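# Four arms unload stones past a wooden batten

## Task

Move every stone out of the wheelbarrow to the far side of the low wooden batten, and finish with the wheelbarrow still upright on the floor, resting on its wheel and legs.

## Robot and tools

Robots: four identical i2rt Big YAM arms named arm1, arm2, arm3 and arm4. Each has six revolute joints, a two-finger gripper and a wrist camera (arm1_cam_wrist to arm4_cam_wrist). Two fixed room cameras, cam_high and cam_low, also give images. Feet (base_link) in the scene frame, metres: arm1 (-0.295, 0.655, 0.934), arm2 (-0.295, -0.668, 0.967), arm3 (0.378, 0.632, 1.040), arm4 (0.333, -0.631, 1.054). A foot points along its own +x: arm1 and arm3 face roughly toward -y, arm2 and arm4 roughly toward +y. The hand reaches up to about 1.0 m from the joint1 axis.

Frame: one shared scene frame, origin on the floor, +z up, lengths in metres. The hand point sits between the finger pads, roughly 1 cm short of the tips. The fingers extend along the hand's +z axis and close along its y axis. Printed hand positions can be off, more so at long reach.

move: keys arm1, arm2, arm3, arm4 and cameras. Each arm key holds an object, one per arm, with any of:
- joints: absolute targets keyed by name. joint1_rad -2.879 to 2.879 (base yaw, positive counter-clockwise seen from above, 0 = along the foot's facing); joint2_rad 0 to 3.141 (shoulder, 0 = upper arm pointing back, positive lifts then swings forward); joint3_rad 0 to 3.019 (elbow, 0 = folded); joint4_rad -1.692 to 1.57 (hand pitch, positive tips fingers up); joint5_rad -1.57 to 1.57 (sideways swing, positive to the arm's right); joint6_rad -2.094 to 2.094 (roll, positive clockwise viewed from behind the hand). Radians. gripper_m 0 to 0.093, fingertip gap in metres. Done tolerances: ±0.045, ±0.14, ±0.09, ±0.055, ±0.03, ±0.035 rad, gripper ±0.003 m.
- target: one list of seven numbers [x, y, z, qw, qx, qy, qz], an absolute hand pose in the scene frame (metres, unit quaternion with w first). The hand travels a straight line from its current hand_target toward it. Alongside target, joints may contain only gripper_m.
- speed: peak path speed in m/s, 0.002 to 0.5, default 0.25, allowed only with target; rotation is capped at twice that value in rad/s.
An arm you omit keeps its earlier command. All motions start at once; all hand paths share one end time set by the slowest, lasting 0.5 to 10 s, and are cut off at 10 s. No action runs beyond 15 s. Each control step clips the path pose to within 100 mm and 20 degrees of the measured hand, then solves damped IK, favouring position. Expect errors of a centimetre or more, lag, drift and overshoot of speed near full stretch. Paths ignore obstacles and other arms, and an arm in contact keeps pushing hard. Joint speeds differ, so joint-space moves can sweep wide. cameras: list of names, or "all"; omitted/null gives all, [] gives none. Unknown keys make a call invalid; out-of-range values get it refused, and a refusal skips the remaining move, wait and finished_scene calls in that reply.

Results: per robot, joint_positions, Joint velocities (rad/s, gripper m/s; "within noise" means still), joint torques in N m (items 3 and 4 wrap sign beyond ±28), hand and hand_target. joint_status and hand_status report how the last accepted motions ended: done; off_target (stopped short, may still push); time_out (joints keep nearby targets and keep pushing; on_its_own lists them, and "held at" gives the target, not the reading; resend the reported position to relax); not_followed (a safety check withheld the command, shown as "joint command not followed" or "pose unreachable"; it may keep retrying). The "move" line summarises each moved arm. Arms under "as last shown" were not commanded and their lines repeat old values. The "pictures" line gives image order; images may trail the state slightly. MOTOR HOT appears at 85 °C; at 100 °C an OVER-TEMPERATURE FAULT drops that arm for 30 to 60 s or more, and keys read "limit_stop_at_motor_heat" (resend targets afterwards). Heat builds from holding loads, stretched postures and pushing at unreachable poses.

Gripper: on a hard object at full force the reading sits up to 0.005 m under its width (some read up to 0.002 m over). Closed on nothing: 0.000 to 0.003. Commanding about 0.005 m below the first-contact reading gives full force (50 to 64 N per pad); soft parts get crushed more the smaller the target. Release by commanding well above the reading.

wait: seconds 0 to 10, optional cameras; nothing new is commanded. zoom_image: camera plus region [x0, y0, x1, y1] in pixels of that camera's latest 672x504 image, origin top-left, at most 504 by 504. read_manual: section "licences", text only. finished_scene: scene, the current scene's number; irreversible; the goal must hold with no help from the robots.

Avoid: any hard press between two arms (it fails the scene), including a gripper closing on another arm's fingers; the safety check does not stop fingers, gripper housings or wrist cameras meeting. Avoid hard hits, slams, dropping stones, letting go of moving stones, shoving hard, and tipping the wheelbarrow. Loose objects may occasionally get nudged by outside pushes.

Each tool is called as name([rows], argument=value, ...), one row to a line, values as JSON.

## Session

move()

Scene clock: 0.00 s.
Joint torques (N m): no reading
Heat: arm1: hottest joint1_rad 35 °C; arm2: hottest gripper 37 °C; arm3: hottest joint1_rad 34 °C; arm4: hottest joint1_rad 33 °C.
Joint velocities: within noise
arm1.joint_positions: joint1_rad=-0.047 joint2_rad=+0.634 joint3_rad=+1.444 joint4_rad=-1.330 joint5_rad=+0.281 joint6_rad=+0.229 gripper_m=+0.09396
arm1.joint_status: not commanded
arm1.hand: x=-0.3414 y=+0.4305 z=+1.5033 quat_wxyz=(-0.314, -0.714, -0.475, +0.408) (m; scene frame)
arm1.hand_target: x=-0.3413 y=+0.4332 z=+1.5125 quat_wxyz=(-0.322, -0.710, -0.471, +0.413) (m; scene frame)
arm1.hand_status: not commanded
arm2.joint_positions: joint1_rad=-0.571 joint2_rad=+0.588 joint3_rad=+1.458 joint4_rad=-1.302 joint5_rad=+0.115 joint6_rad=-0.385 gripper_m=+0.09396
arm2.joint_status: not commanded
arm2.hand: x=-0.1618 y=-0.5072 z=+1.5549 quat_wxyz=(-0.531, +0.506, -0.670, -0.115) (m; scene frame)
arm2.hand_target: x=-0.1637 y=-0.5102 z=+1.5632 quat_wxyz=(-0.539, +0.502, -0.666, -0.118) (m; scene frame)
arm2.hand_status: not commanded
arm3.joint_positions: joint1_rad=-0.889 joint2_rad=+0.644 joint3_rad=+1.375 joint4_rad=-1.400 joint5_rad=+0.041 joint6_rad=+0.190 gripper_m=+0.09396
arm3.joint_status: not commanded
arm3.hand: x=+0.1823 y=+0.4994 z=+1.5552 quat_wxyz=(-0.161, -0.879, -0.190, +0.406) (m; scene frame)
arm3.hand_target: x=+0.1839 y=+0.5006 z=+1.5654 quat_wxyz=(-0.165, -0.874, -0.189, +0.416) (m; scene frame)
arm3.hand_status: not commanded
arm4.joint_positions: joint1_rad=-0.169 joint2_rad=+0.500 joint3_rad=+1.387 joint4_rad=-1.192 joint5_rad=+0.251 joint6_rad=+0.128 gripper_m=+0.09396
arm4.joint_status: not commanded
arm4.hand: x=+0.4007 y=-0.4461 z=+1.6503 quat_wxyz=(-0.486, +0.430, -0.678, -0.345) (m; scene frame)
arm4.hand_target: x=+0.4002 y=-0.4503 z=+1.6622 quat_wxyz=(-0.493, +0.424, -0.672, -0.353) (m; scene frame)
arm4.hand_status: not commanded
pictures: arm1_cam_wrist, arm2_cam_wrist, arm3_cam_wrist, arm4_cam_wrist, cam_high, cam_low

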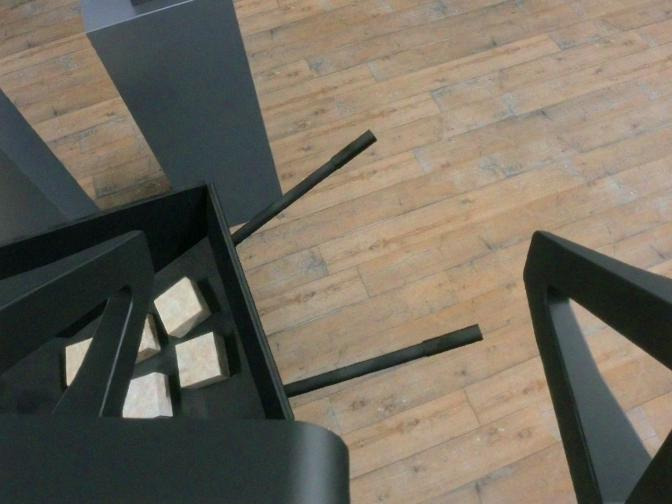

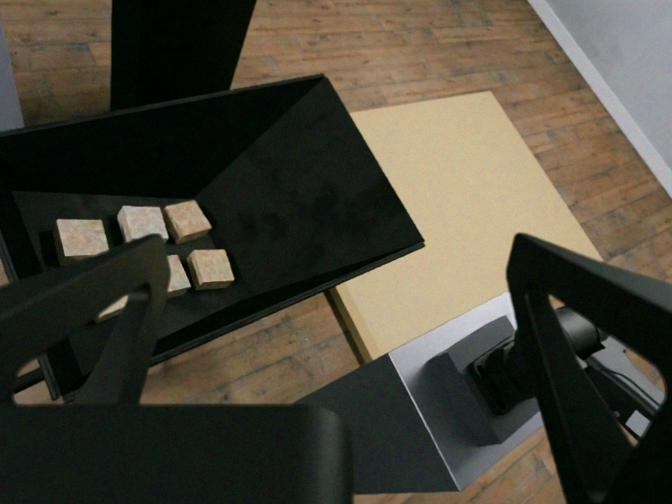

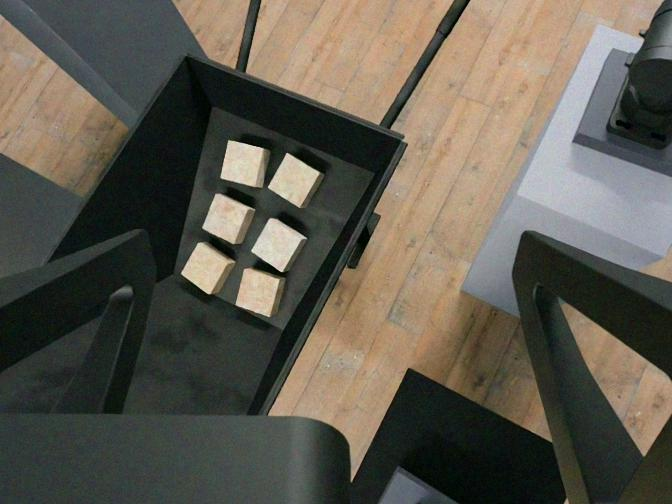

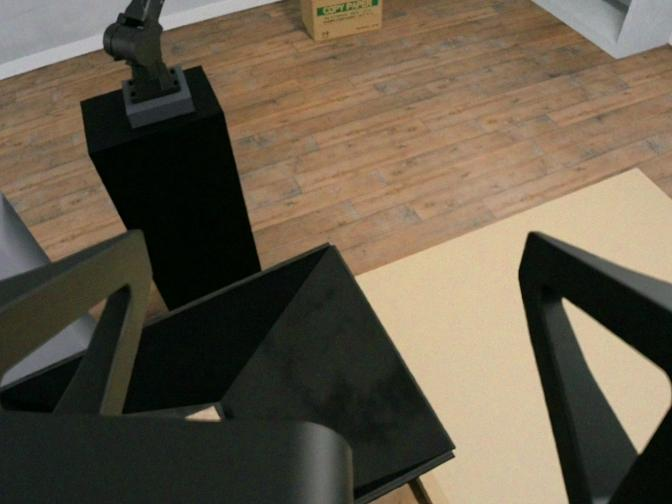

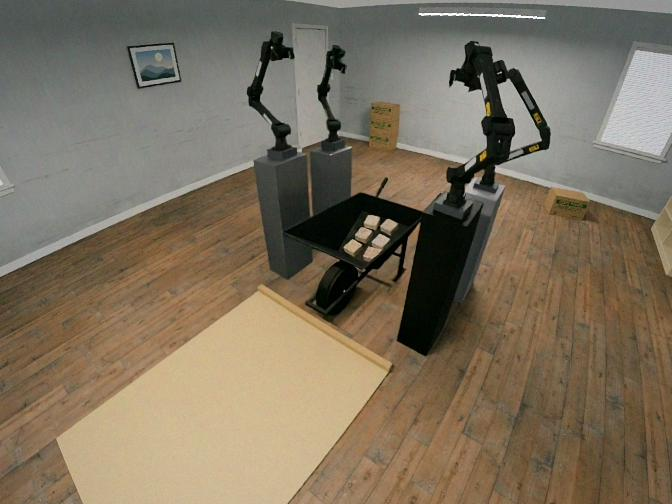

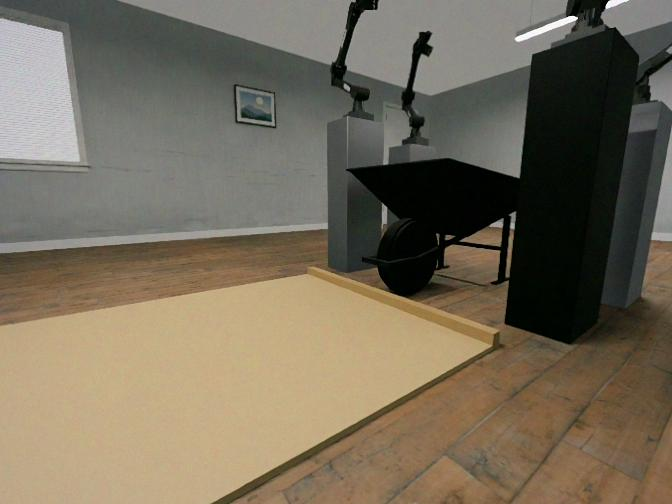

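zoom_image(camera="cam_high", region=[220, 130, 520, 400])

zoom_image(camera="cam_low", region=[280, 100, 580, 360])

zoom_image(camera="arm3_cam_wrist", region=[100, 0, 500, 450])

zoom_image(camera="arm1_cam_wrist", region=[0, 80, 504, 450])

zoom_image(camera="arm2_cam_wrist", region=[0, 50, 504, 450])

Scaled by 1.680 from the camera's 672x504 image, which has a finer 960x720 frame.

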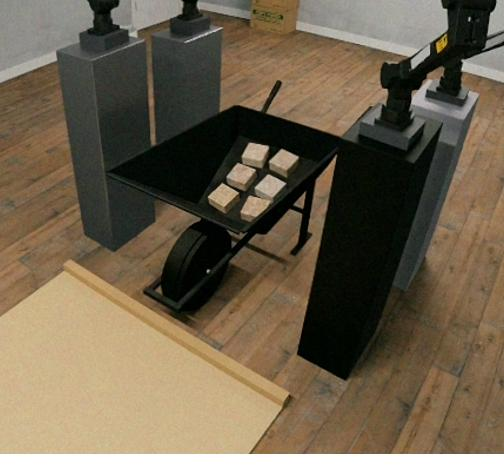

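Scaled by 1.680 from the camera's 672x504 image, which has a finer 960x720 frame.

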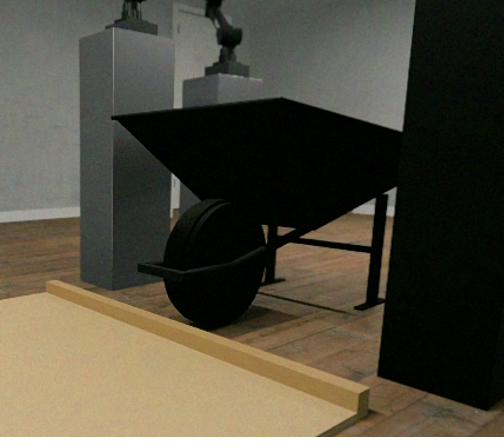

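Scaled by 1.120 from the camera's 672x504 image, which has a finer 960x720 frame.

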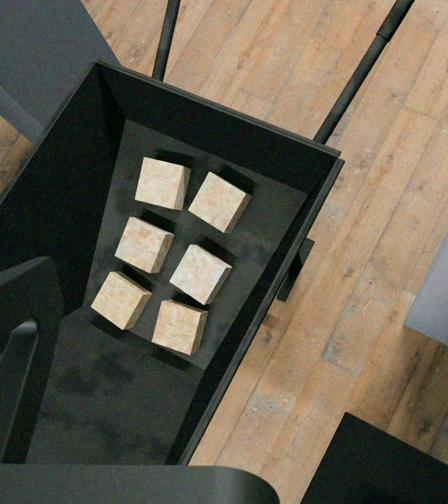

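Scaled by 1.000.

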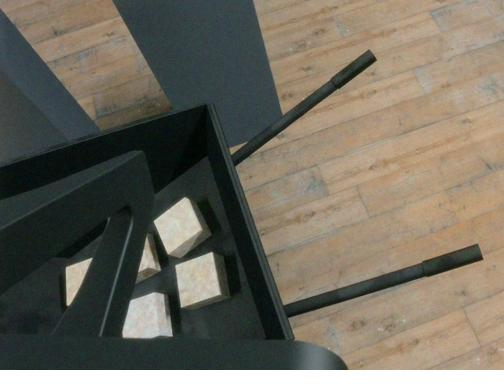

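Scaled by 1.000.

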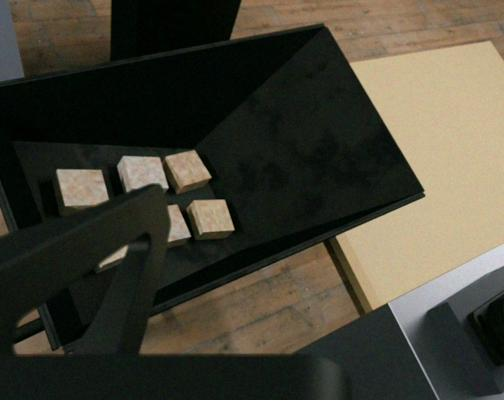

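move(arm1={"joints": {"joint1_rad": -0.705, "joint2_rad": 2.147, "joint3_rad": 1.157, "joint4_rad": -0.581, "joint5_rad": 0.0, "joint6_rad": 0.907}}, arm2={"joints": {"joint1_rad": 0.680, "joint2_rad": 2.220, "joint3_rad": 1.165, "joint4_rad": -0.516, "joint5_rad": 0.0, "joint6_rad": -0.904}}, cameras=["all"])

Scene clock: 23.97 s.
Joint torques (N m): arm1=[-1.49 -15.09 6.43 1.22 -0.02 -0.07] | arm2=[-0.38 -16.62 4.12 0.72 -0.09 -0.18] | arm3=[0.5 1.61 10.21 1.52 0.01 -0.06] | arm4=[-0.79 4.89 7.58 2.02 -0.07 -0.03]
Heat: arm1: hottest joint1_rad 34 °C; arm2: hottest gripper 37 °C; arm3: hottest joint1_rad 33 °C; arm4: hottest joint3_rad 34 °C.
move: arm1 done; arm2 done
Joint velocities: within noise
arm1.joint_positions: joint1_rad=-0.710 joint2_rad=+2.140 joint3_rad=+1.151 joint4_rad=-0.596 joint5_rad=+0.002 joint6_rad=+0.889 gripper_m=+0.09398
arm1.joint_status: all done
arm1.hand: x=-0.5995 y=+0.2697 z=+0.7863 quat_wxyz=(+0.003, -1.000, -0.007, -0.001) (m; scene frame)
arm1.hand_target: x=-0.6003 y=+0.2639 z=+0.7840 quat_wxyz=(-0.003, -1.000, -0.006, +0.003) (m; scene frame)
arm1.hand_status: not commanded
arm2.joint_positions: joint1_rad=+0.683 joint2_rad=+2.206 joint3_rad=+1.166 joint4_rad=-0.532 joint5_rad=+0.008 joint6_rad=-0.877 gripper_m=+0.09399
arm2.joint_status: all done
arm2.hand: x=-0.6000 y=-0.2777 z=+0.7897 quat_wxyz=(-0.007, +1.000, -0.012, +0.004) (m; scene frame)
arm2.hand_target: x=-0.5983 y=-0.2777 z=+0.7828 quat_wxyz=(-0.007, +1.000, -0.005, +0.004) (m; scene frame)
arm2.hand_status: not commanded
arm3, arm4: as last shown
pictures: arm1_cam_wrist, arm2_cam_wrist, arm3_cam_wrist, arm4_cam_wrist, cam_high, cam_low
camera_calibration:
arm1_cam_wrist: T_world_to_cam=[[-0.00445768, 0.999989, -0.0011241, -0.270495], [0.810553, 0.00427155, 0.58565, 0.0306497], [0.585649, 0.0016995, -0.810563, 1.11129], [0, 0, 0, 1]] pos_world=[-0.676873, 0.268473, 0.882514]
arm2_cam_wrist: T_world_to_cam=[[0.0151756, 0.999876, -0.00417321, 0.291989], [0.806694, -0.00977735, 0.590888, 0.0203793], [0.590774, -0.0123336, -0.806743, 1.11346], [0, 0, 0, 1]] pos_world=[-0.678672, -0.278021, 0.887449]

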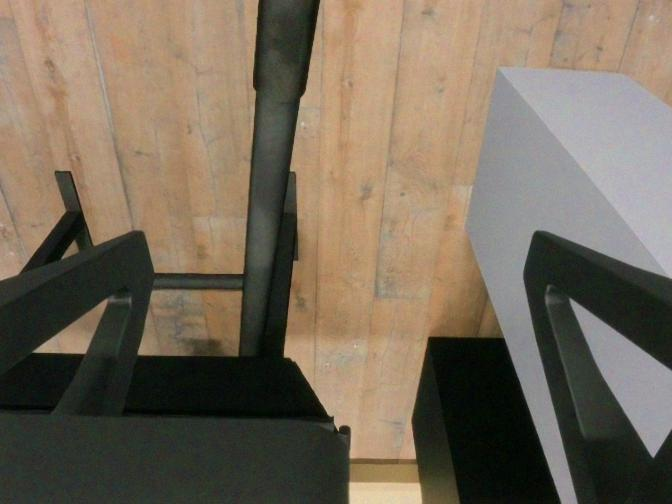

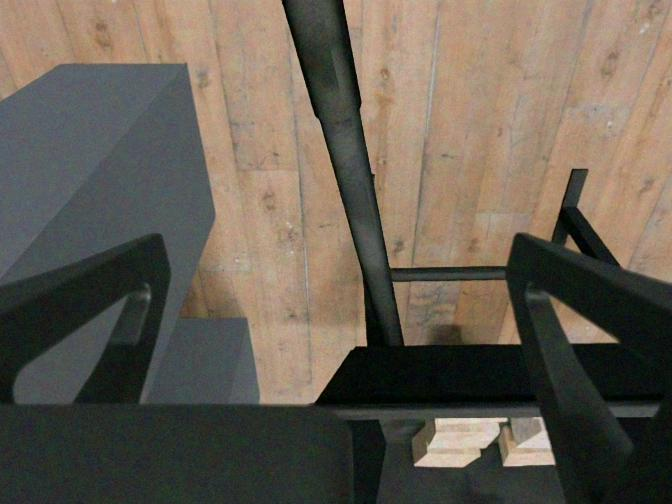

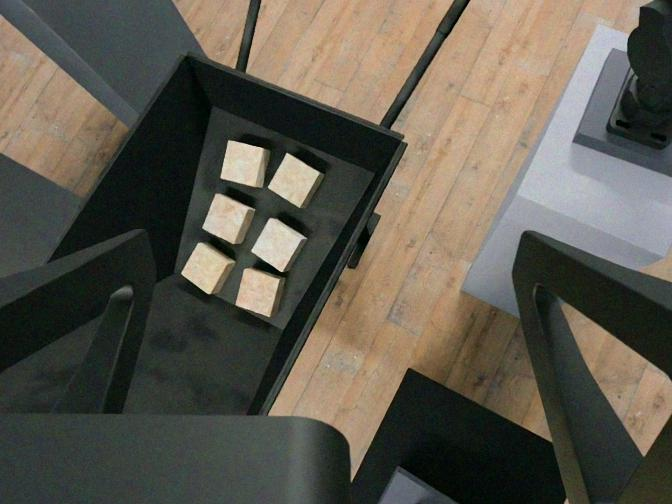

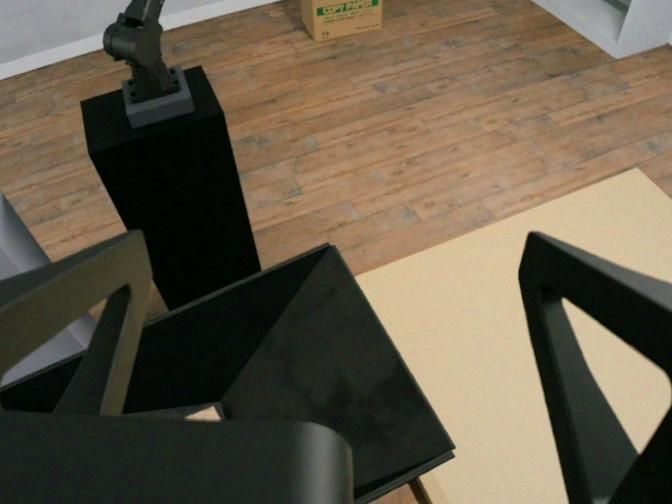

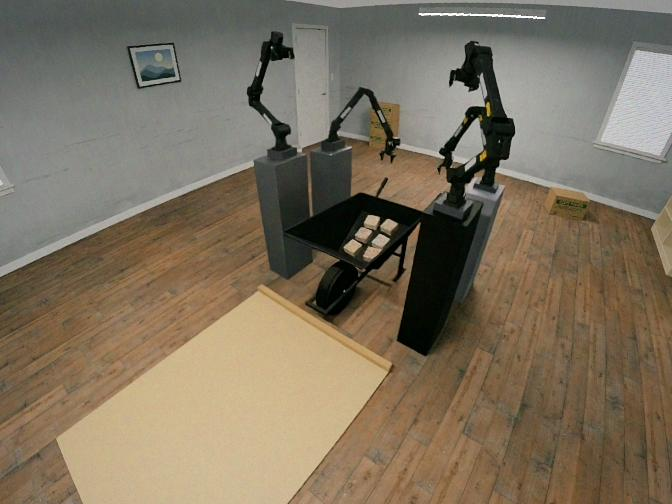

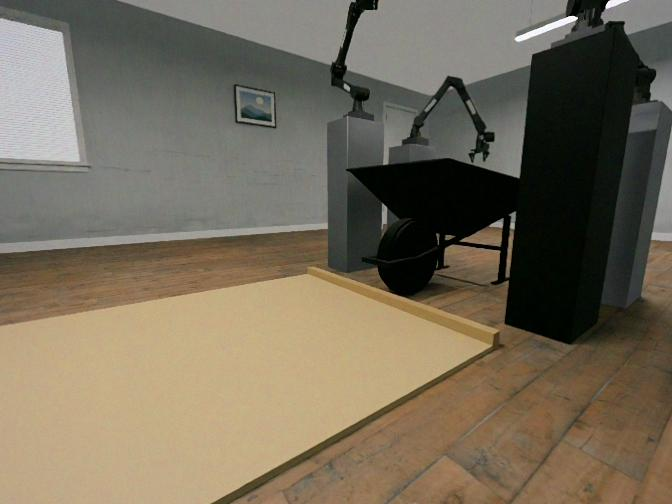

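zoom_image(camera="arm1_cam_wrist", region=[0, 0, 500, 420])

zoom_image(camera="arm2_cam_wrist", region=[170, 0, 670, 420])

Scaled by 1.008 from the camera's 672x504 image, which has a finer 960x720 frame.

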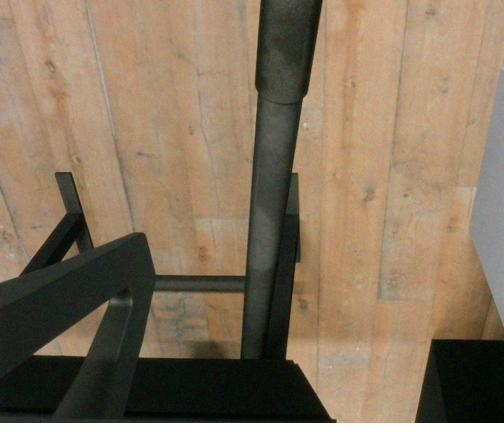

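Scaled by 1.008 from the camera's 672x504 image, which has a finer 960x720 frame.

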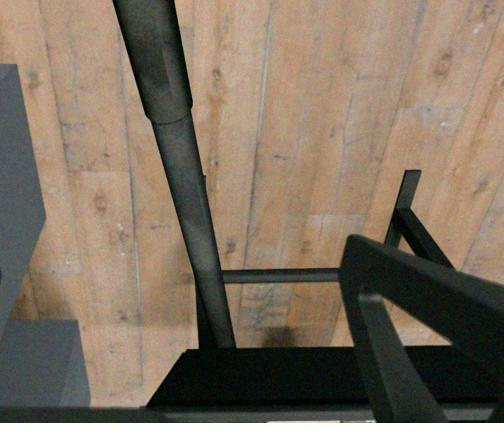

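move(arm1={"target": [-0.74, 0.255, 0.80, 0, 1, 0, 0], "speed": 0.2}, arm2={"target": [-0.74, -0.285, 0.80, 0, 1, 0, 0], "speed": 0.2}, cameras=["arm1_cam_wrist", "arm2_cam_wrist"])

Scene clock: 29.03 s.
Joint torques (N m): arm1=[-1.67 -16.67 10.65 -0.05 -0.02 -0.23] | arm2=[0.56 -18.02 8.17 -0.62 -0.17 0.16] | arm3=[0.5 1.61 10.19 1.54 0.01 -0.06] | arm4=[-0.73 4.89 7.58 2.02 -0.07 -0.03]
Heat: arm1: hottest joint1_rad 34 °C; arm2: hottest gripper 37 °C; arm3: hottest joint3_rad 34 °C; arm4: hottest joint3_rad 34 °C.
move: arm1 done; arm2 off_target
Joint velocities: within noise
arm1.joint_positions: joint1_rad=-0.885 joint2_rad=+2.264 joint3_rad=+1.491 joint4_rad=-0.800 joint5_rad=+0.002 joint6_rad=+0.755 gripper_m=+0.09398
arm1.joint_status: not commanded
arm1.hand: x=-0.7355 y=+0.2625 z=+0.8046 quat_wxyz=(-0.002, -1.000, +0.013, +0.002) (m; scene frame)
arm1.hand_target: x=-0.7399 y=+0.2549 z=+0.8002 quat_wxyz=(-0.001, -1.000, +0.005, +0.000) (m; scene frame)
arm1.hand_status: done (0.010 m and 1.6 deg from the pose sent, 0.142 m and 0.9 deg at the start)
arm2.joint_positions: joint1_rad=+0.869 joint2_rad=+2.296 joint3_rad=+1.451 joint4_rad=-0.723 joint5_rad=-0.006 joint6_rad=-0.739 gripper_m=+0.09399
arm2.joint_status: not commanded
arm2.hand: x=-0.7318 y=-0.2878 z=+0.8071 quat_wxyz=(-0.004, +1.000, +0.012, -0.002) (m; scene frame)
arm2.hand_target: x=-0.7397 y=-0.2850 z=+0.8000 quat_wxyz=(-0.001, +1.000, +0.005, -0.001) (m; scene frame)
arm2.hand_status: off_target (0.011 m and 1.4 deg from the pose sent, 0.141 m and 1.7 deg at the start)
arm3, arm4: as last shown
pictures: arm1_cam_wrist, arm2_cam_wrist
camera_calibration:
arm1_cam_wrist: T_world_to_cam=[[0.0367473, 0.999273, -0.0101409, -0.226218], [0.813897, -0.0240391, 0.580511, 0.144168], [0.579845, -0.0295858, -0.814189, 1.21262], [0, 0, 0, 1]] pos_world=[-0.812155, 0.265395, 0.901313]
arm2_cam_wrist: T_world_to_cam=[[-0.0335273, 0.999389, -0.00991567, 0.273065], [0.813879, 0.0330594, 0.580093, 0.142609], [0.580066, 0.0113788, -0.81449, 1.21056], [0, 0, 0, 1]] pos_world=[-0.809118, -0.291388, 0.905974]

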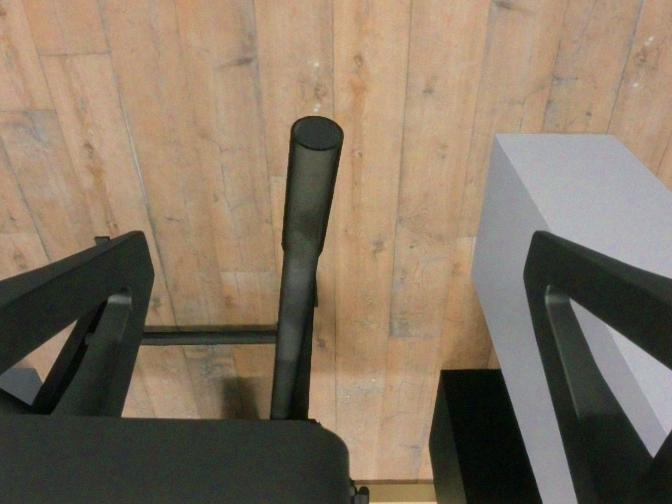

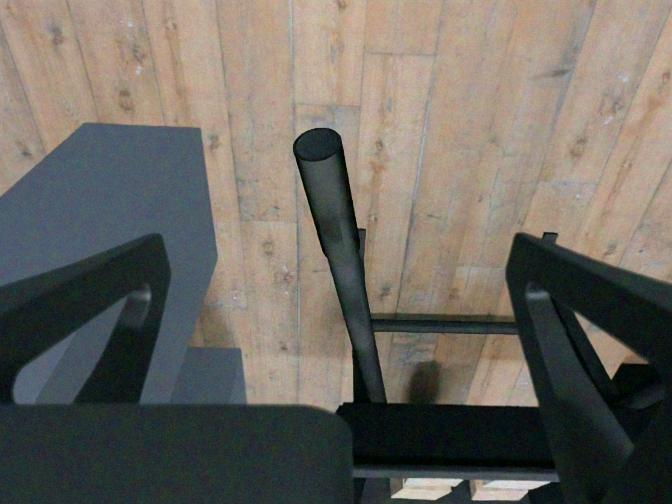

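move(cameras=["cam_high", "cam_low"])

zoom_image(camera="cam_low", region=[330, 150, 530, 310])

zoom_image(camera="cam_high", region=[270, 170, 440, 330])

Scene clock: 38.20 s.
Joint torques (N m): arm1=[-1.49 -16.73 10.65 -0.03 -0.02 -0.25] | arm2=[0.26 -17.96 8.13 -0.61 -0.18 0.16] | arm3=[0.5 1.61 10.21 1.52 0.01 -0.06] | arm4=[-0.73 4.84 7.57 2.02 -0.07 -0.03]
Heat: arm1: hottest joint1_rad 34 °C; arm2: hottest gripper 36 °C; arm3: hottest joint3_rad 35 °C; arm4: hottest joint3_rad 35 °C.
Joint velocities: within noise
arm1.joint_positions: joint1_rad=-0.885 joint2_rad=+2.264 joint3_rad=+1.492 joint4_rad=-0.800 joint5_rad=+0.002 joint6_rad=+0.754 gripper_m=+0.09398
arm1.joint_status: not commanded
arm1.hand: x=-0.7358 y=+0.2623 z=+0.8048 quat_wxyz=(-0.002, -1.000, +0.013, +0.002) (m; scene frame)
arm1.hand_target: x=-0.7400 y=+0.2547 z=+0.8003 quat_wxyz=(-0.001, -1.000, +0.005, +0.001) (m; scene frame)
arm1.hand_status: done (0.010 m and 1.5 deg from the pose sent, 0.142 m and 0.9 deg at the start)
arm2.joint_positions: joint1_rad=+0.869 joint2_rad=+2.296 joint3_rad=+1.452 joint4_rad=-0.723 joint5_rad=-0.006 joint6_rad=-0.739 gripper_m=+0.09399
arm2.joint_status: not commanded
arm2.hand: x=-0.7322 y=-0.2875 z=+0.8073 quat_wxyz=(-0.004, +1.000, +0.012, -0.003) (m; scene frame)
arm2.hand_target: x=-0.7398 y=-0.2849 z=+0.8000 quat_wxyz=(-0.001, +1.000, +0.005, -0.001) (m; scene frame)
arm2.hand_status: off_target (0.011 m and 1.5 deg from the pose sent, 0.141 m and 1.7 deg at the start)
arm3.joint_positions: joint1_rad=-0.889 joint2_rad=+0.644 joint3_rad=+1.375 joint4_rad=-1.400 joint5_rad=+0.041 joint6_rad=+0.190 gripper_m=+0.09396
arm3.joint_status: not commanded
arm3.hand: x=+0.1823 y=+0.4994 z=+1.5552 quat_wxyz=(-0.161, -0.879, -0.190, +0.406) (m; scene frame)
arm3.hand_target: x=+0.1839 y=+0.5006 z=+1.5654 quat_wxyz=(-0.165, -0.874, -0.189, +0.416) (m; scene frame)
arm3.hand_status: not commanded
arm4.joint_positions: joint1_rad=-0.169 joint2_rad=+0.500 joint3_rad=+1.387 joint4_rad=-1.192 joint5_rad=+0.251 joint6_rad=+0.128 gripper_m=+0.09396
arm4.joint_status: not commanded
arm4.hand: x=+0.4007 y=-0.4461 z=+1.6503 quat_wxyz=(-0.486, +0.430, -0.678, -0.345) (m; scene frame)
arm4.hand_target: x=+0.4002 y=-0.4503 z=+1.6622 quat_wxyz=(-0.493, +0.424, -0.672, -0.353) (m; scene frame)
arm4.hand_status: not commanded
pictures: cam_high, cam_low

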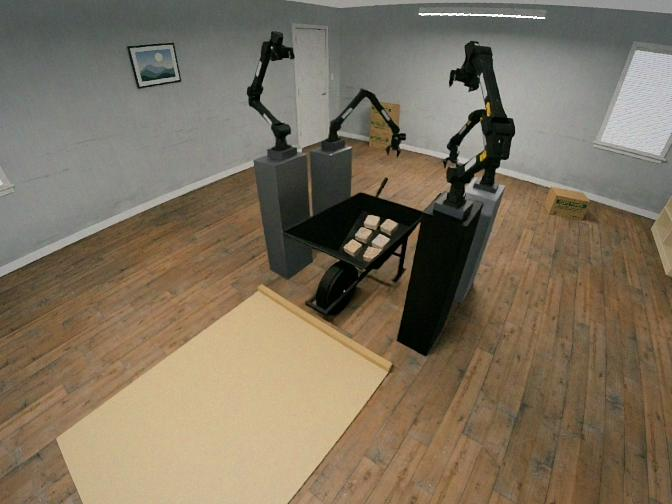

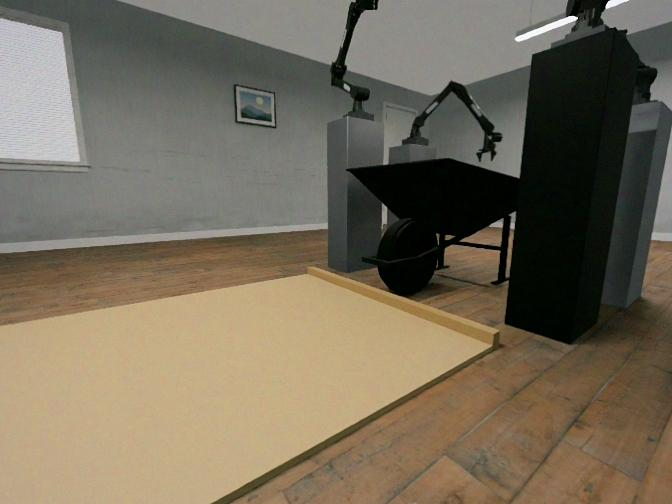

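Scaled by 2.520 from the camera's 672x504 image, which has a finer 960x720 frame.

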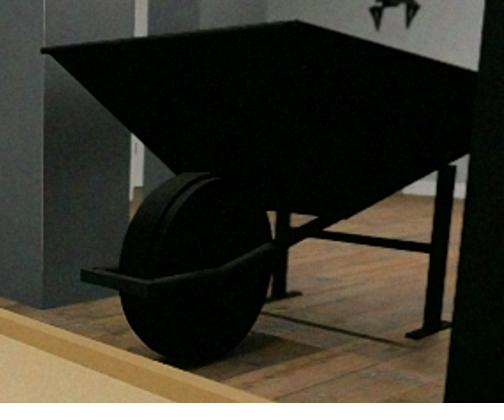

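Scaled by 2.965 from the camera's 672x504 image, which has a finer 960x720 frame.

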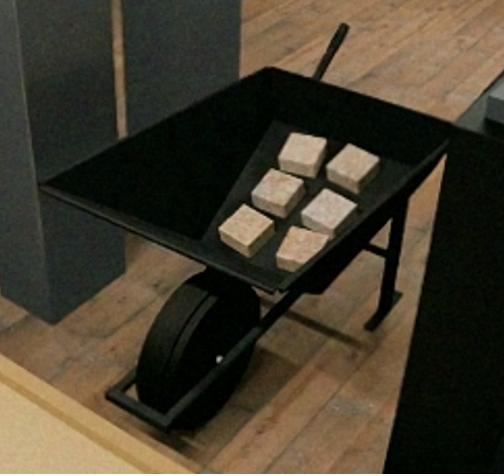

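move(arm1={"joints": {"joint1_rad": -0.680, "joint2_rad": 2.553, "joint3_rad": 1.676, "joint4_rad": -0.906, "joint5_rad": 0.155, "joint6_rad": -1.963, "gripper_m": 0.09}}, arm2={"joints": {"joint1_rad": 0.683, "joint2_rad": 2.568, "joint3_rad": 1.557, "joint4_rad": -0.768, "joint5_rad": -0.161, "joint6_rad": 1.967, "gripper_m": 0.09}}, arm3={"joints": {"joint1_rad": 1.08}}, arm4={"joints": {"joint1_rad": -1.09}}, cameras=["all"])

Scene clock: 52.60 s.
Joint torques (N m): arm1=[-1.44 -20.01 7.97 -0.55 0.04 -0.28] | arm2=[0.85 -20.72 4.83 -0.98 -0.13 0.18] | arm3=[1.03 1.67 10.19 1.54 0.02 -0.06] | arm4=[-2.08 4.84 7.6 2.03 -0.07 -0.03]
Heat: arm1: hottest joint2_rad 35 °C; arm2: hottest joint2_rad 36 °C; arm3: hottest joint3_rad 37 °C; arm4: hottest joint3_rad 36 °C.
move: arm1 done; arm2 done; arm3 done; arm4 done
Joint velocities: within noise
arm1.joint_positions: joint1_rad=-0.686 joint2_rad=+2.558 joint3_rad=+1.655 joint4_rad=-0.885 joint5_rad=+0.154 joint6_rad=-1.951 gripper_m=+0.09014
arm1.joint_status: all done
arm1.hand: x=-0.6528 y=+0.2217 z=+0.6829 quat_wxyz=(+0.016, -0.122, -0.984, -0.128) (m; scene frame)
arm1.hand_target: x=-0.6567 y=+0.2112 z=+0.6905 quat_wxyz=(+0.019, -0.114, -0.986, -0.122) (m; scene frame)
arm1.hand_status: not commanded
arm2.joint_positions: joint1_rad=+0.672 joint2_rad=+2.570 joint3_rad=+1.544 joint4_rad=-0.747 joint5_rad=-0.159 joint6_rad=+1.948 gripper_m=+0.09007
arm2.joint_status: all done
arm2.hand: x=-0.6376 y=-0.2656 z=+0.6829 quat_wxyz=(+0.018, +0.130, -0.984, +0.122) (m; scene frame)
arm2.hand_target: x=-0.6458 y=-0.2653 z=+0.6864 quat_wxyz=(+0.018, +0.127, -0.984, +0.121) (m; scene frame)
arm2.hand_status: not commanded
arm3.joint_positions: joint1_rad=+1.071 joint2_rad=+0.644 joint3_rad=+1.375 joint4_rad=-1.400 joint5_rad=+0.041 joint6_rad=+0.190 gripper_m=+0.09398
arm3.joint_status: all done
arm3.hand: x=+0.5759 y=+0.5058 z=+1.5558 quat_wxyz=(-0.427, -0.330, -0.836, +0.096) (m; scene frame)
arm3.hand_target: x=+0.5752 y=+0.5086 z=+1.5659 quat_wxyz=(-0.438, -0.325, -0.833, +0.096) (m; scene frame)
arm3.hand_status: not commanded
arm4.joint_positions: joint1_rad=-1.076 joint2_rad=+0.500 joint3_rad=+1.387 joint4_rad=-1.192 joint5_rad=+0.251 joint6_rad=+0.128 gripper_m=+0.09397
arm4.joint_status: all done
arm4.hand: x=+0.5214 y=-0.5703 z=+1.6501 quat_wxyz=(-0.588, +0.090, -0.798, -0.097) (m; scene frame)
arm4.hand_target: x=+0.5187 y=-0.5751 z=+1.6620 quat_wxyz=(-0.598, +0.081, -0.791, -0.097) (m; scene frame)
arm4.hand_status: not commanded
pictures: arm1_cam_wrist, arm2_cam_wrist, arm3_cam_wrist, arm4_cam_wrist, cam_high, cam_low
camera_calibration:
arm1_cam_wrist: T_world_to_cam=[[-0.253911, -0.933079, -0.254741, 0.216004], [-0.786705, 0.0460109, 0.615612, -0.937886], [-0.562693, 0.356716, -0.745741, 0.186064], [0, 0, 0, 1]] pos_world=[-0.578297, 0.17833, 0.771154]
arm2_cam_wrist: T_world_to_cam=[[0.270398, -0.93778, 0.21784, -0.223425], [-0.777171, -0.0790663, 0.624303, -0.937213], [-0.568235, -0.338109, -0.750194, 0.1855], [0, 0, 0, 1]] pos_world=[-0.562553, -0.220906, 0.772937]
arm3_cam_wrist: T_world_to_cam=[[-0.623788, -0.77307, -0.115115, 0.931103], [-0.730296, 0.628969, -0.266582, 0.523916], [0.27849, -0.0822226, -0.956913, 1.49118], [0, 0, 0, 1]] pos_world=[0.548146, 0.512889, 1.67378]
arm4_cam_wrist: T_world_to_cam=[[0.24946, -0.967444, -0.0426747, -0.613376], [-0.783633, -0.17578, -0.595836, 1.29471], [0.568936, 0.182078, -0.801972, 1.2556], [0, 0, 0, 1]] pos_world=[0.453238, -0.594439, 1.75221]

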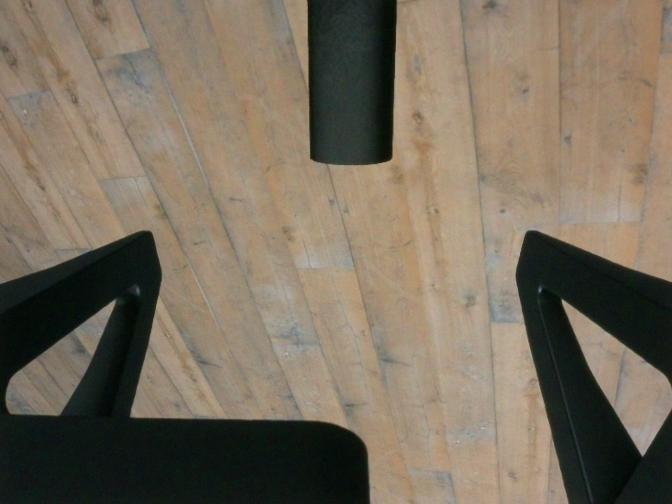

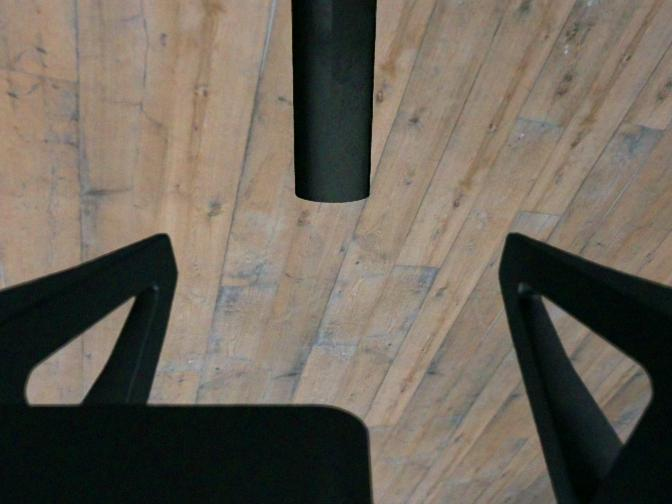

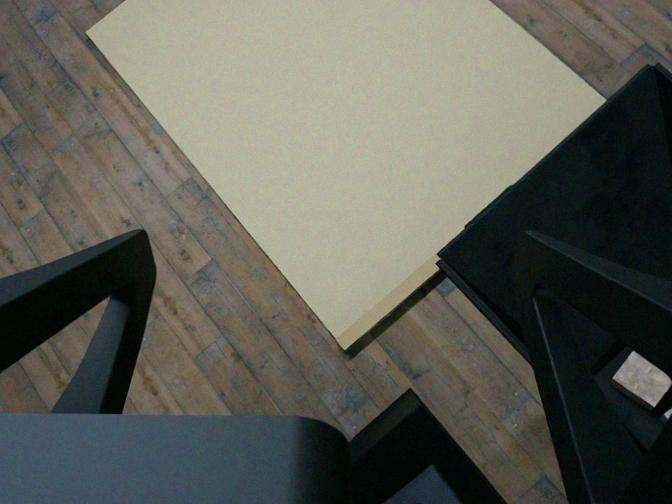

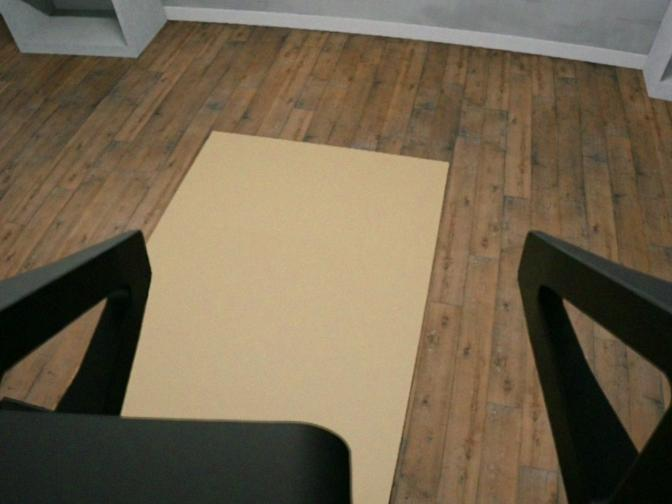

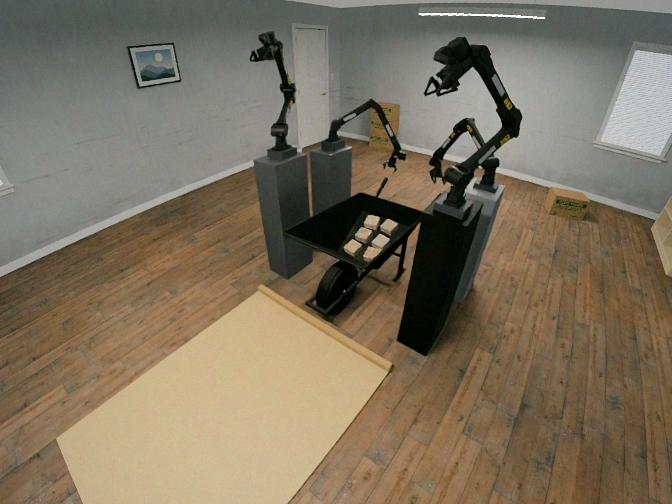

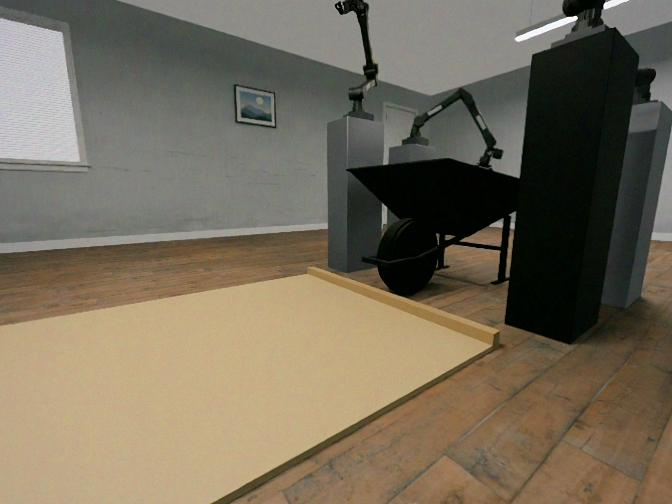

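move(arm1={"target": [-0.6535, 0.226, 0.61, 0.0149, -0.1133, -0.9849, -0.1297], "speed": 0.15}, arm2={"target": [-0.6485, -0.281, 0.607, 0.0167, 0.1264, -0.9833, 0.1295], "speed": 0.15}, cameras=["arm1_cam_wrist", "arm2_cam_wrist"])

Scene clock: 57.77 s.
Joint torques (N m): arm1=[-2.37 -18.61 7.58 0.46 0.09 -0.28] | arm2=[1.08 -18.96 5.03 -0.02 -0.15 0.19] | arm3=[1.08 1.67 10.19 1.54 0.02 -0.06] | arm4=[-2.02 4.84 7.57 2.03 -0.07 -0.03]
Heat: arm1: hottest joint2_rad 35 °C; arm2: hottest joint2_rad 37 °C; arm3: hottest joint3_rad 37 °C; arm4: hottest joint3_rad 36 °C.
move: arm1 off_target; arm2 off_target
Joint velocities: within noise
arm1.joint_positions: joint1_rad=-0.686 joint2_rad=+2.700 joint3_rad=+1.712 joint4_rad=-0.825 joint5_rad=+0.155 joint6_rad=-1.960 gripper_m=+0.09014
arm1.joint_status: not commanded
arm1.hand: x=-0.6448 y=+0.2329 z=+0.6139 quat_wxyz=(+0.010, -0.116, -0.983, -0.139) (m; scene frame)
arm1.hand_target: x=-0.6534 y=+0.2263 z=+0.6102 quat_wxyz=(+0.015, -0.113, -0.985, -0.130) (m; scene frame)
arm1.hand_status: off_target (0.012 m and 1.3 deg from the pose sent, 0.073 m and 1.0 deg at the start)
arm2.joint_positions: joint1_rad=+0.690 joint2_rad=+2.722 joint3_rad=+1.624 joint4_rad=-0.698 joint5_rad=-0.170 joint6_rad=+1.967 gripper_m=+0.09007
arm2.joint_status: not commanded
arm2.hand: x=-0.6388 y=-0.2814 z=+0.6152 quat_wxyz=(+0.014, +0.128, -0.982, +0.135) (m; scene frame)
arm2.hand_target: x=-0.6482 y=-0.2814 z=+0.6073 quat_wxyz=(+0.016, +0.126, -0.983, +0.130) (m; scene frame)
arm2.hand_status: off_target (0.013 m and 0.8 deg from the pose sent, 0.078 m and 1.0 deg at the start)
arm3, arm4: as last shown
pictures: arm1_cam_wrist, arm2_cam_wrist
camera_calibration:
arm1_cam_wrist: T_world_to_cam=[[-0.240986, -0.929822, -0.278129, 0.232845], [-0.796901, 0.0260018, 0.603551, -0.884113], [-0.553963, 0.367089, -0.747242, 0.139294], [0, 0, 0, 1]] pos_world=[-0.571274, 0.18836, 0.702454]
arm2_cam_wrist: T_world_to_cam=[[0.265637, -0.932568, 0.244448, -0.241133], [-0.78437, -0.0616348, 0.617223, -0.892368], [-0.560536, -0.355695, -0.747851, 0.127272], [0, 0, 0, 1]] pos_world=[-0.564552, -0.234603, 0.704915]

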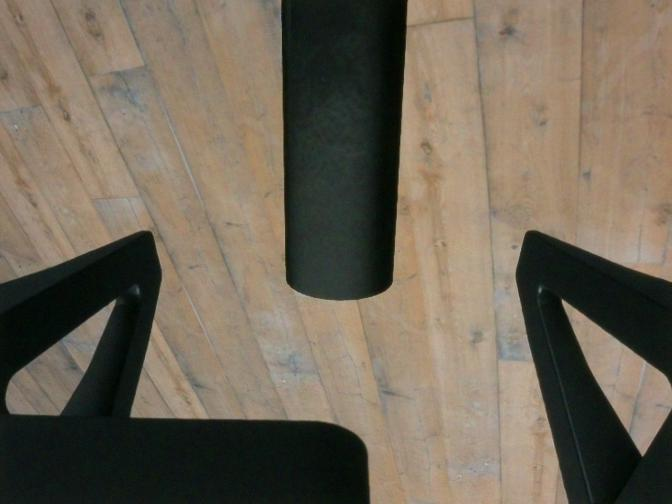

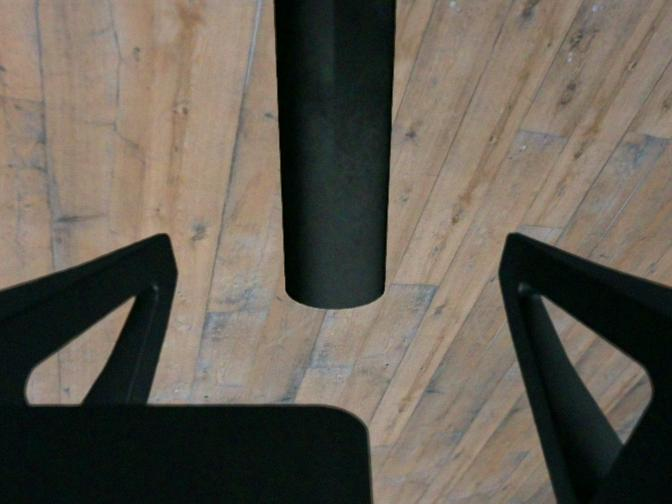

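move(arm1={"target": [-0.6535, 0.2395, 0.5598, 0.0149, -0.1133, -0.9849, -0.1297], "speed": 0.12}, arm2={"target": [-0.6485, -0.2945, 0.5568, 0.0167, 0.1264, -0.9833, 0.1295], "speed": 0.12}, cameras=["arm1_cam_wrist", "arm2_cam_wrist"])

Scene clock: 61.83 s.
Joint torques (N m): arm1=[-2.49 -18.37 7.02 0.47 0.09 -0.28] | arm2=[1.08 -18.78 4.59 0.02 -0.15 0.2] | arm3=[1.08 1.67 10.21 1.52 0.02 -0.06] | arm4=[-2.02 4.89 7.58 2.03 -0.08 -0.03]
Heat: arm1: hottest joint2_rad 35 °C; arm2: hottest joint2_rad 37 °C; arm3: hottest joint3_rad 37 °C; arm4: hottest joint3_rad 36 °C.
move: arm1 off_target; arm2 off_target
Joint velocities: within noise
arm1.joint_positions: joint1_rad=-0.699 joint2_rad=+2.798 joint3_rad=+1.755 joint4_rad=-0.764 joint5_rad=+0.158 joint6_rad=-1.974 gripper_m=+0.09014
arm1.joint_status: not commanded
arm1.hand: x=-0.6459 y=+0.2440 z=+0.5656 quat_wxyz=(+0.011, -0.116, -0.984, -0.138) (m; scene frame)
arm1.hand_target: x=-0.6535 y=+0.2396 z=+0.5603 quat_wxyz=(+0.015, -0.114, -0.985, -0.130) (m; scene frame)
arm1.hand_status: off_target (0.011 m and 1.1 deg from the pose sent, 0.055 m and 1.3 deg at the start)
arm2.joint_positions: joint1_rad=+0.705 joint2_rad=+2.830 joint3_rad=+1.682 joint4_rad=-0.643 joint5_rad=-0.174 joint6_rad=+1.982 gripper_m=+0.09007
arm2.joint_status: not commanded
arm2.hand: x=-0.6404 y=-0.2928 z=+0.5659 quat_wxyz=(+0.015, +0.129, -0.982, +0.134) (m; scene frame)
arm2.hand_target: x=-0.6483 y=-0.2947 z=+0.5571 quat_wxyz=(+0.017, +0.127, -0.983, +0.130) (m; scene frame)
arm2.hand_status: off_target (0.012 m and 0.6 deg from the pose sent, 0.061 m and 0.8 deg at the start)
arm3, arm4: as last shown
pictures: arm1_cam_wrist, arm2_cam_wrist
camera_calibration:
arm1_cam_wrist: T_world_to_cam=[[-0.240755, -0.931037, -0.274237, 0.227737], [-0.795436, 0.0273641, 0.605419, -0.856557], [-0.556164, 0.363896, -0.747169, 0.0978685], [0, 0, 0, 1]] pos_world=[-0.572077, 0.199856, 0.654154]
arm2_cam_wrist: T_world_to_cam=[[0.266288, -0.933063, 0.241835, -0.237571], [-0.7825, -0.0627593, 0.619479, -0.864308], [-0.562836, -0.354196, -0.746834, 0.0838746], [0, 0, 0, 1]] pos_world=[-0.565851, -0.246204, 0.655514]

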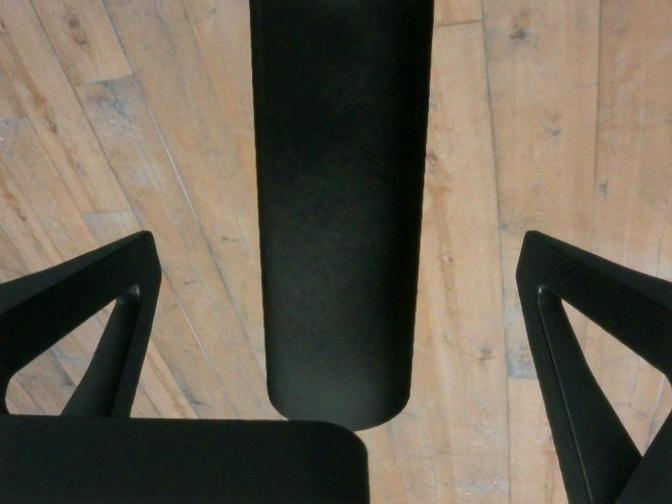

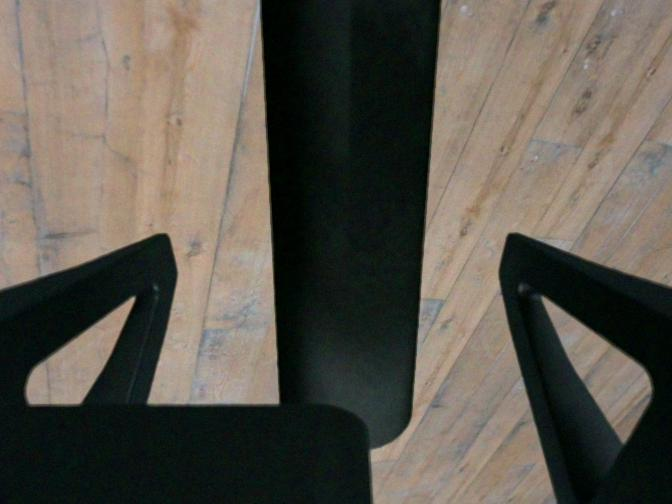

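move(arm1={"joints": {"gripper_m": 0.02}}, arm2={"joints": {"gripper_m": 0.02}}, cameras=["arm1_cam_wrist", "arm2_cam_wrist", "cam_high"])

Scene clock: 63.50 s.
Joint torques (N m): arm1=[-2.49 -18.32 7.04 0.44 0.06 -0.27] | arm2=[1.08 -18.78 4.56 0.01 -0.13 0.18] | arm3=[1.08 1.67 10.21 1.52 0.02 -0.06] | arm4=[-2.02 4.84 7.58 2.02 -0.08 -0.03]
Heat: arm1: hottest joint2_rad 36 °C; arm2: hottest joint2_rad 37 °C; arm3: hottest joint3_rad 37 °C; arm4: hottest joint3_rad 37 °C.
move: arm1 off_target; arm2 off_target
Joint velocities: within noise
arm1.joint_positions: joint1_rad=-0.699 joint2_rad=+2.798 joint3_rad=+1.755 joint4_rad=-0.764 joint5_rad=+0.158 joint6_rad=-1.975 gripper_m=+0.03145
arm1.joint_status: gripper_m off_target (ended at +0.03148, target +0.02000)
arm1.hand: x=-0.6459 y=+0.2440 z=+0.5656 quat_wxyz=(+0.010, -0.115, -0.984, -0.138) (m; scene frame)
arm1.hand_target: x=-0.6534 y=+0.2397 z=+0.5603 quat_wxyz=(+0.015, -0.113, -0.985, -0.130) (m; scene frame)
arm1.hand_status: not commanded
arm2.joint_positions: joint1_rad=+0.705 joint2_rad=+2.830 joint3_rad=+1.683 joint4_rad=-0.652 joint5_rad=-0.181 joint6_rad=+1.983 gripper_m=+0.03255
arm2.joint_status: gripper_m off_target (ended at +0.03258, target +0.02000)
arm2.hand: x=-0.6399 y=-0.2949 z=+0.5666 quat_wxyz=(+0.015, +0.127, -0.982, +0.139) (m; scene frame)
arm2.hand_target: x=-0.6477 y=-0.2969 z=+0.5577 quat_wxyz=(+0.017, +0.126, -0.983, +0.135) (m; scene frame)
arm2.hand_status: not commanded
arm3, arm4: as last shown
pictures: arm1_cam_wrist, arm2_cam_wrist, cam_high
camera_calibration:
arm1_cam_wrist: T_world_to_cam=[[-0.239205, -0.931423, -0.274284, 0.228853], [-0.795762, 0.0261927, 0.605042, -0.856325], [-0.556366, 0.362994, -0.747457, 0.0981605], [0, 0, 0, 1]] pos_world=[-0.572075, 0.199957, 0.654255]
arm2_cam_wrist: T_world_to_cam=[[0.26329, -0.931208, 0.252053, -0.246992], [-0.78354, -0.0539938, 0.618991, -0.862355], [-0.5628, -0.360468, -0.743854, 0.0803327], [0, 0, 0, 1]] pos_world=[-0.565448, -0.247605, 0.655801]

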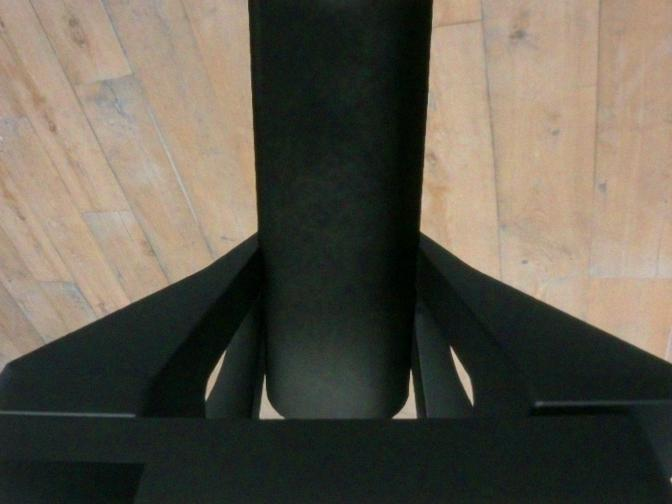

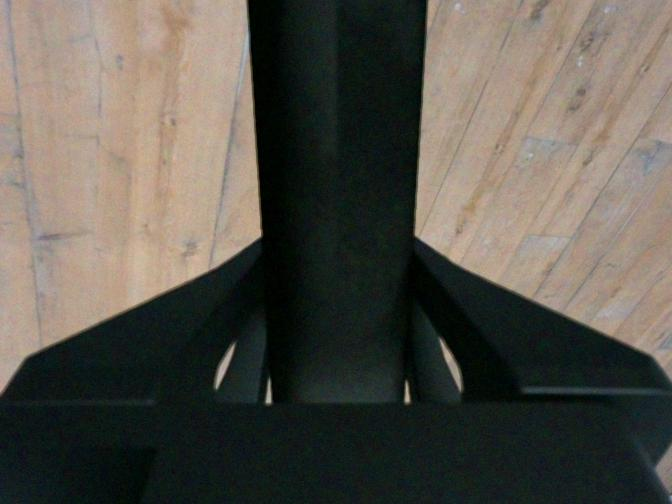

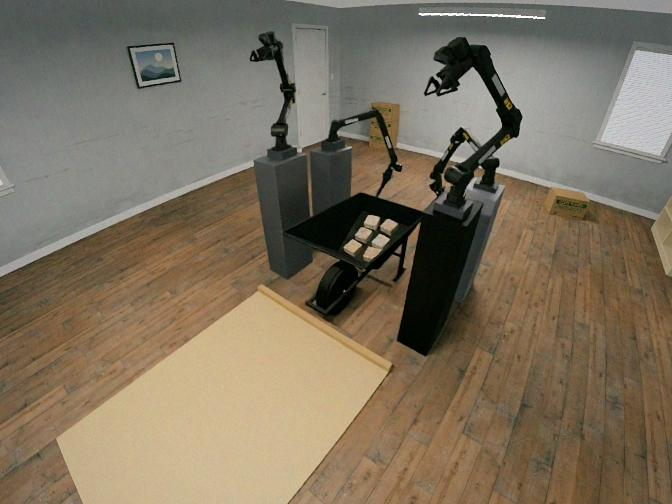

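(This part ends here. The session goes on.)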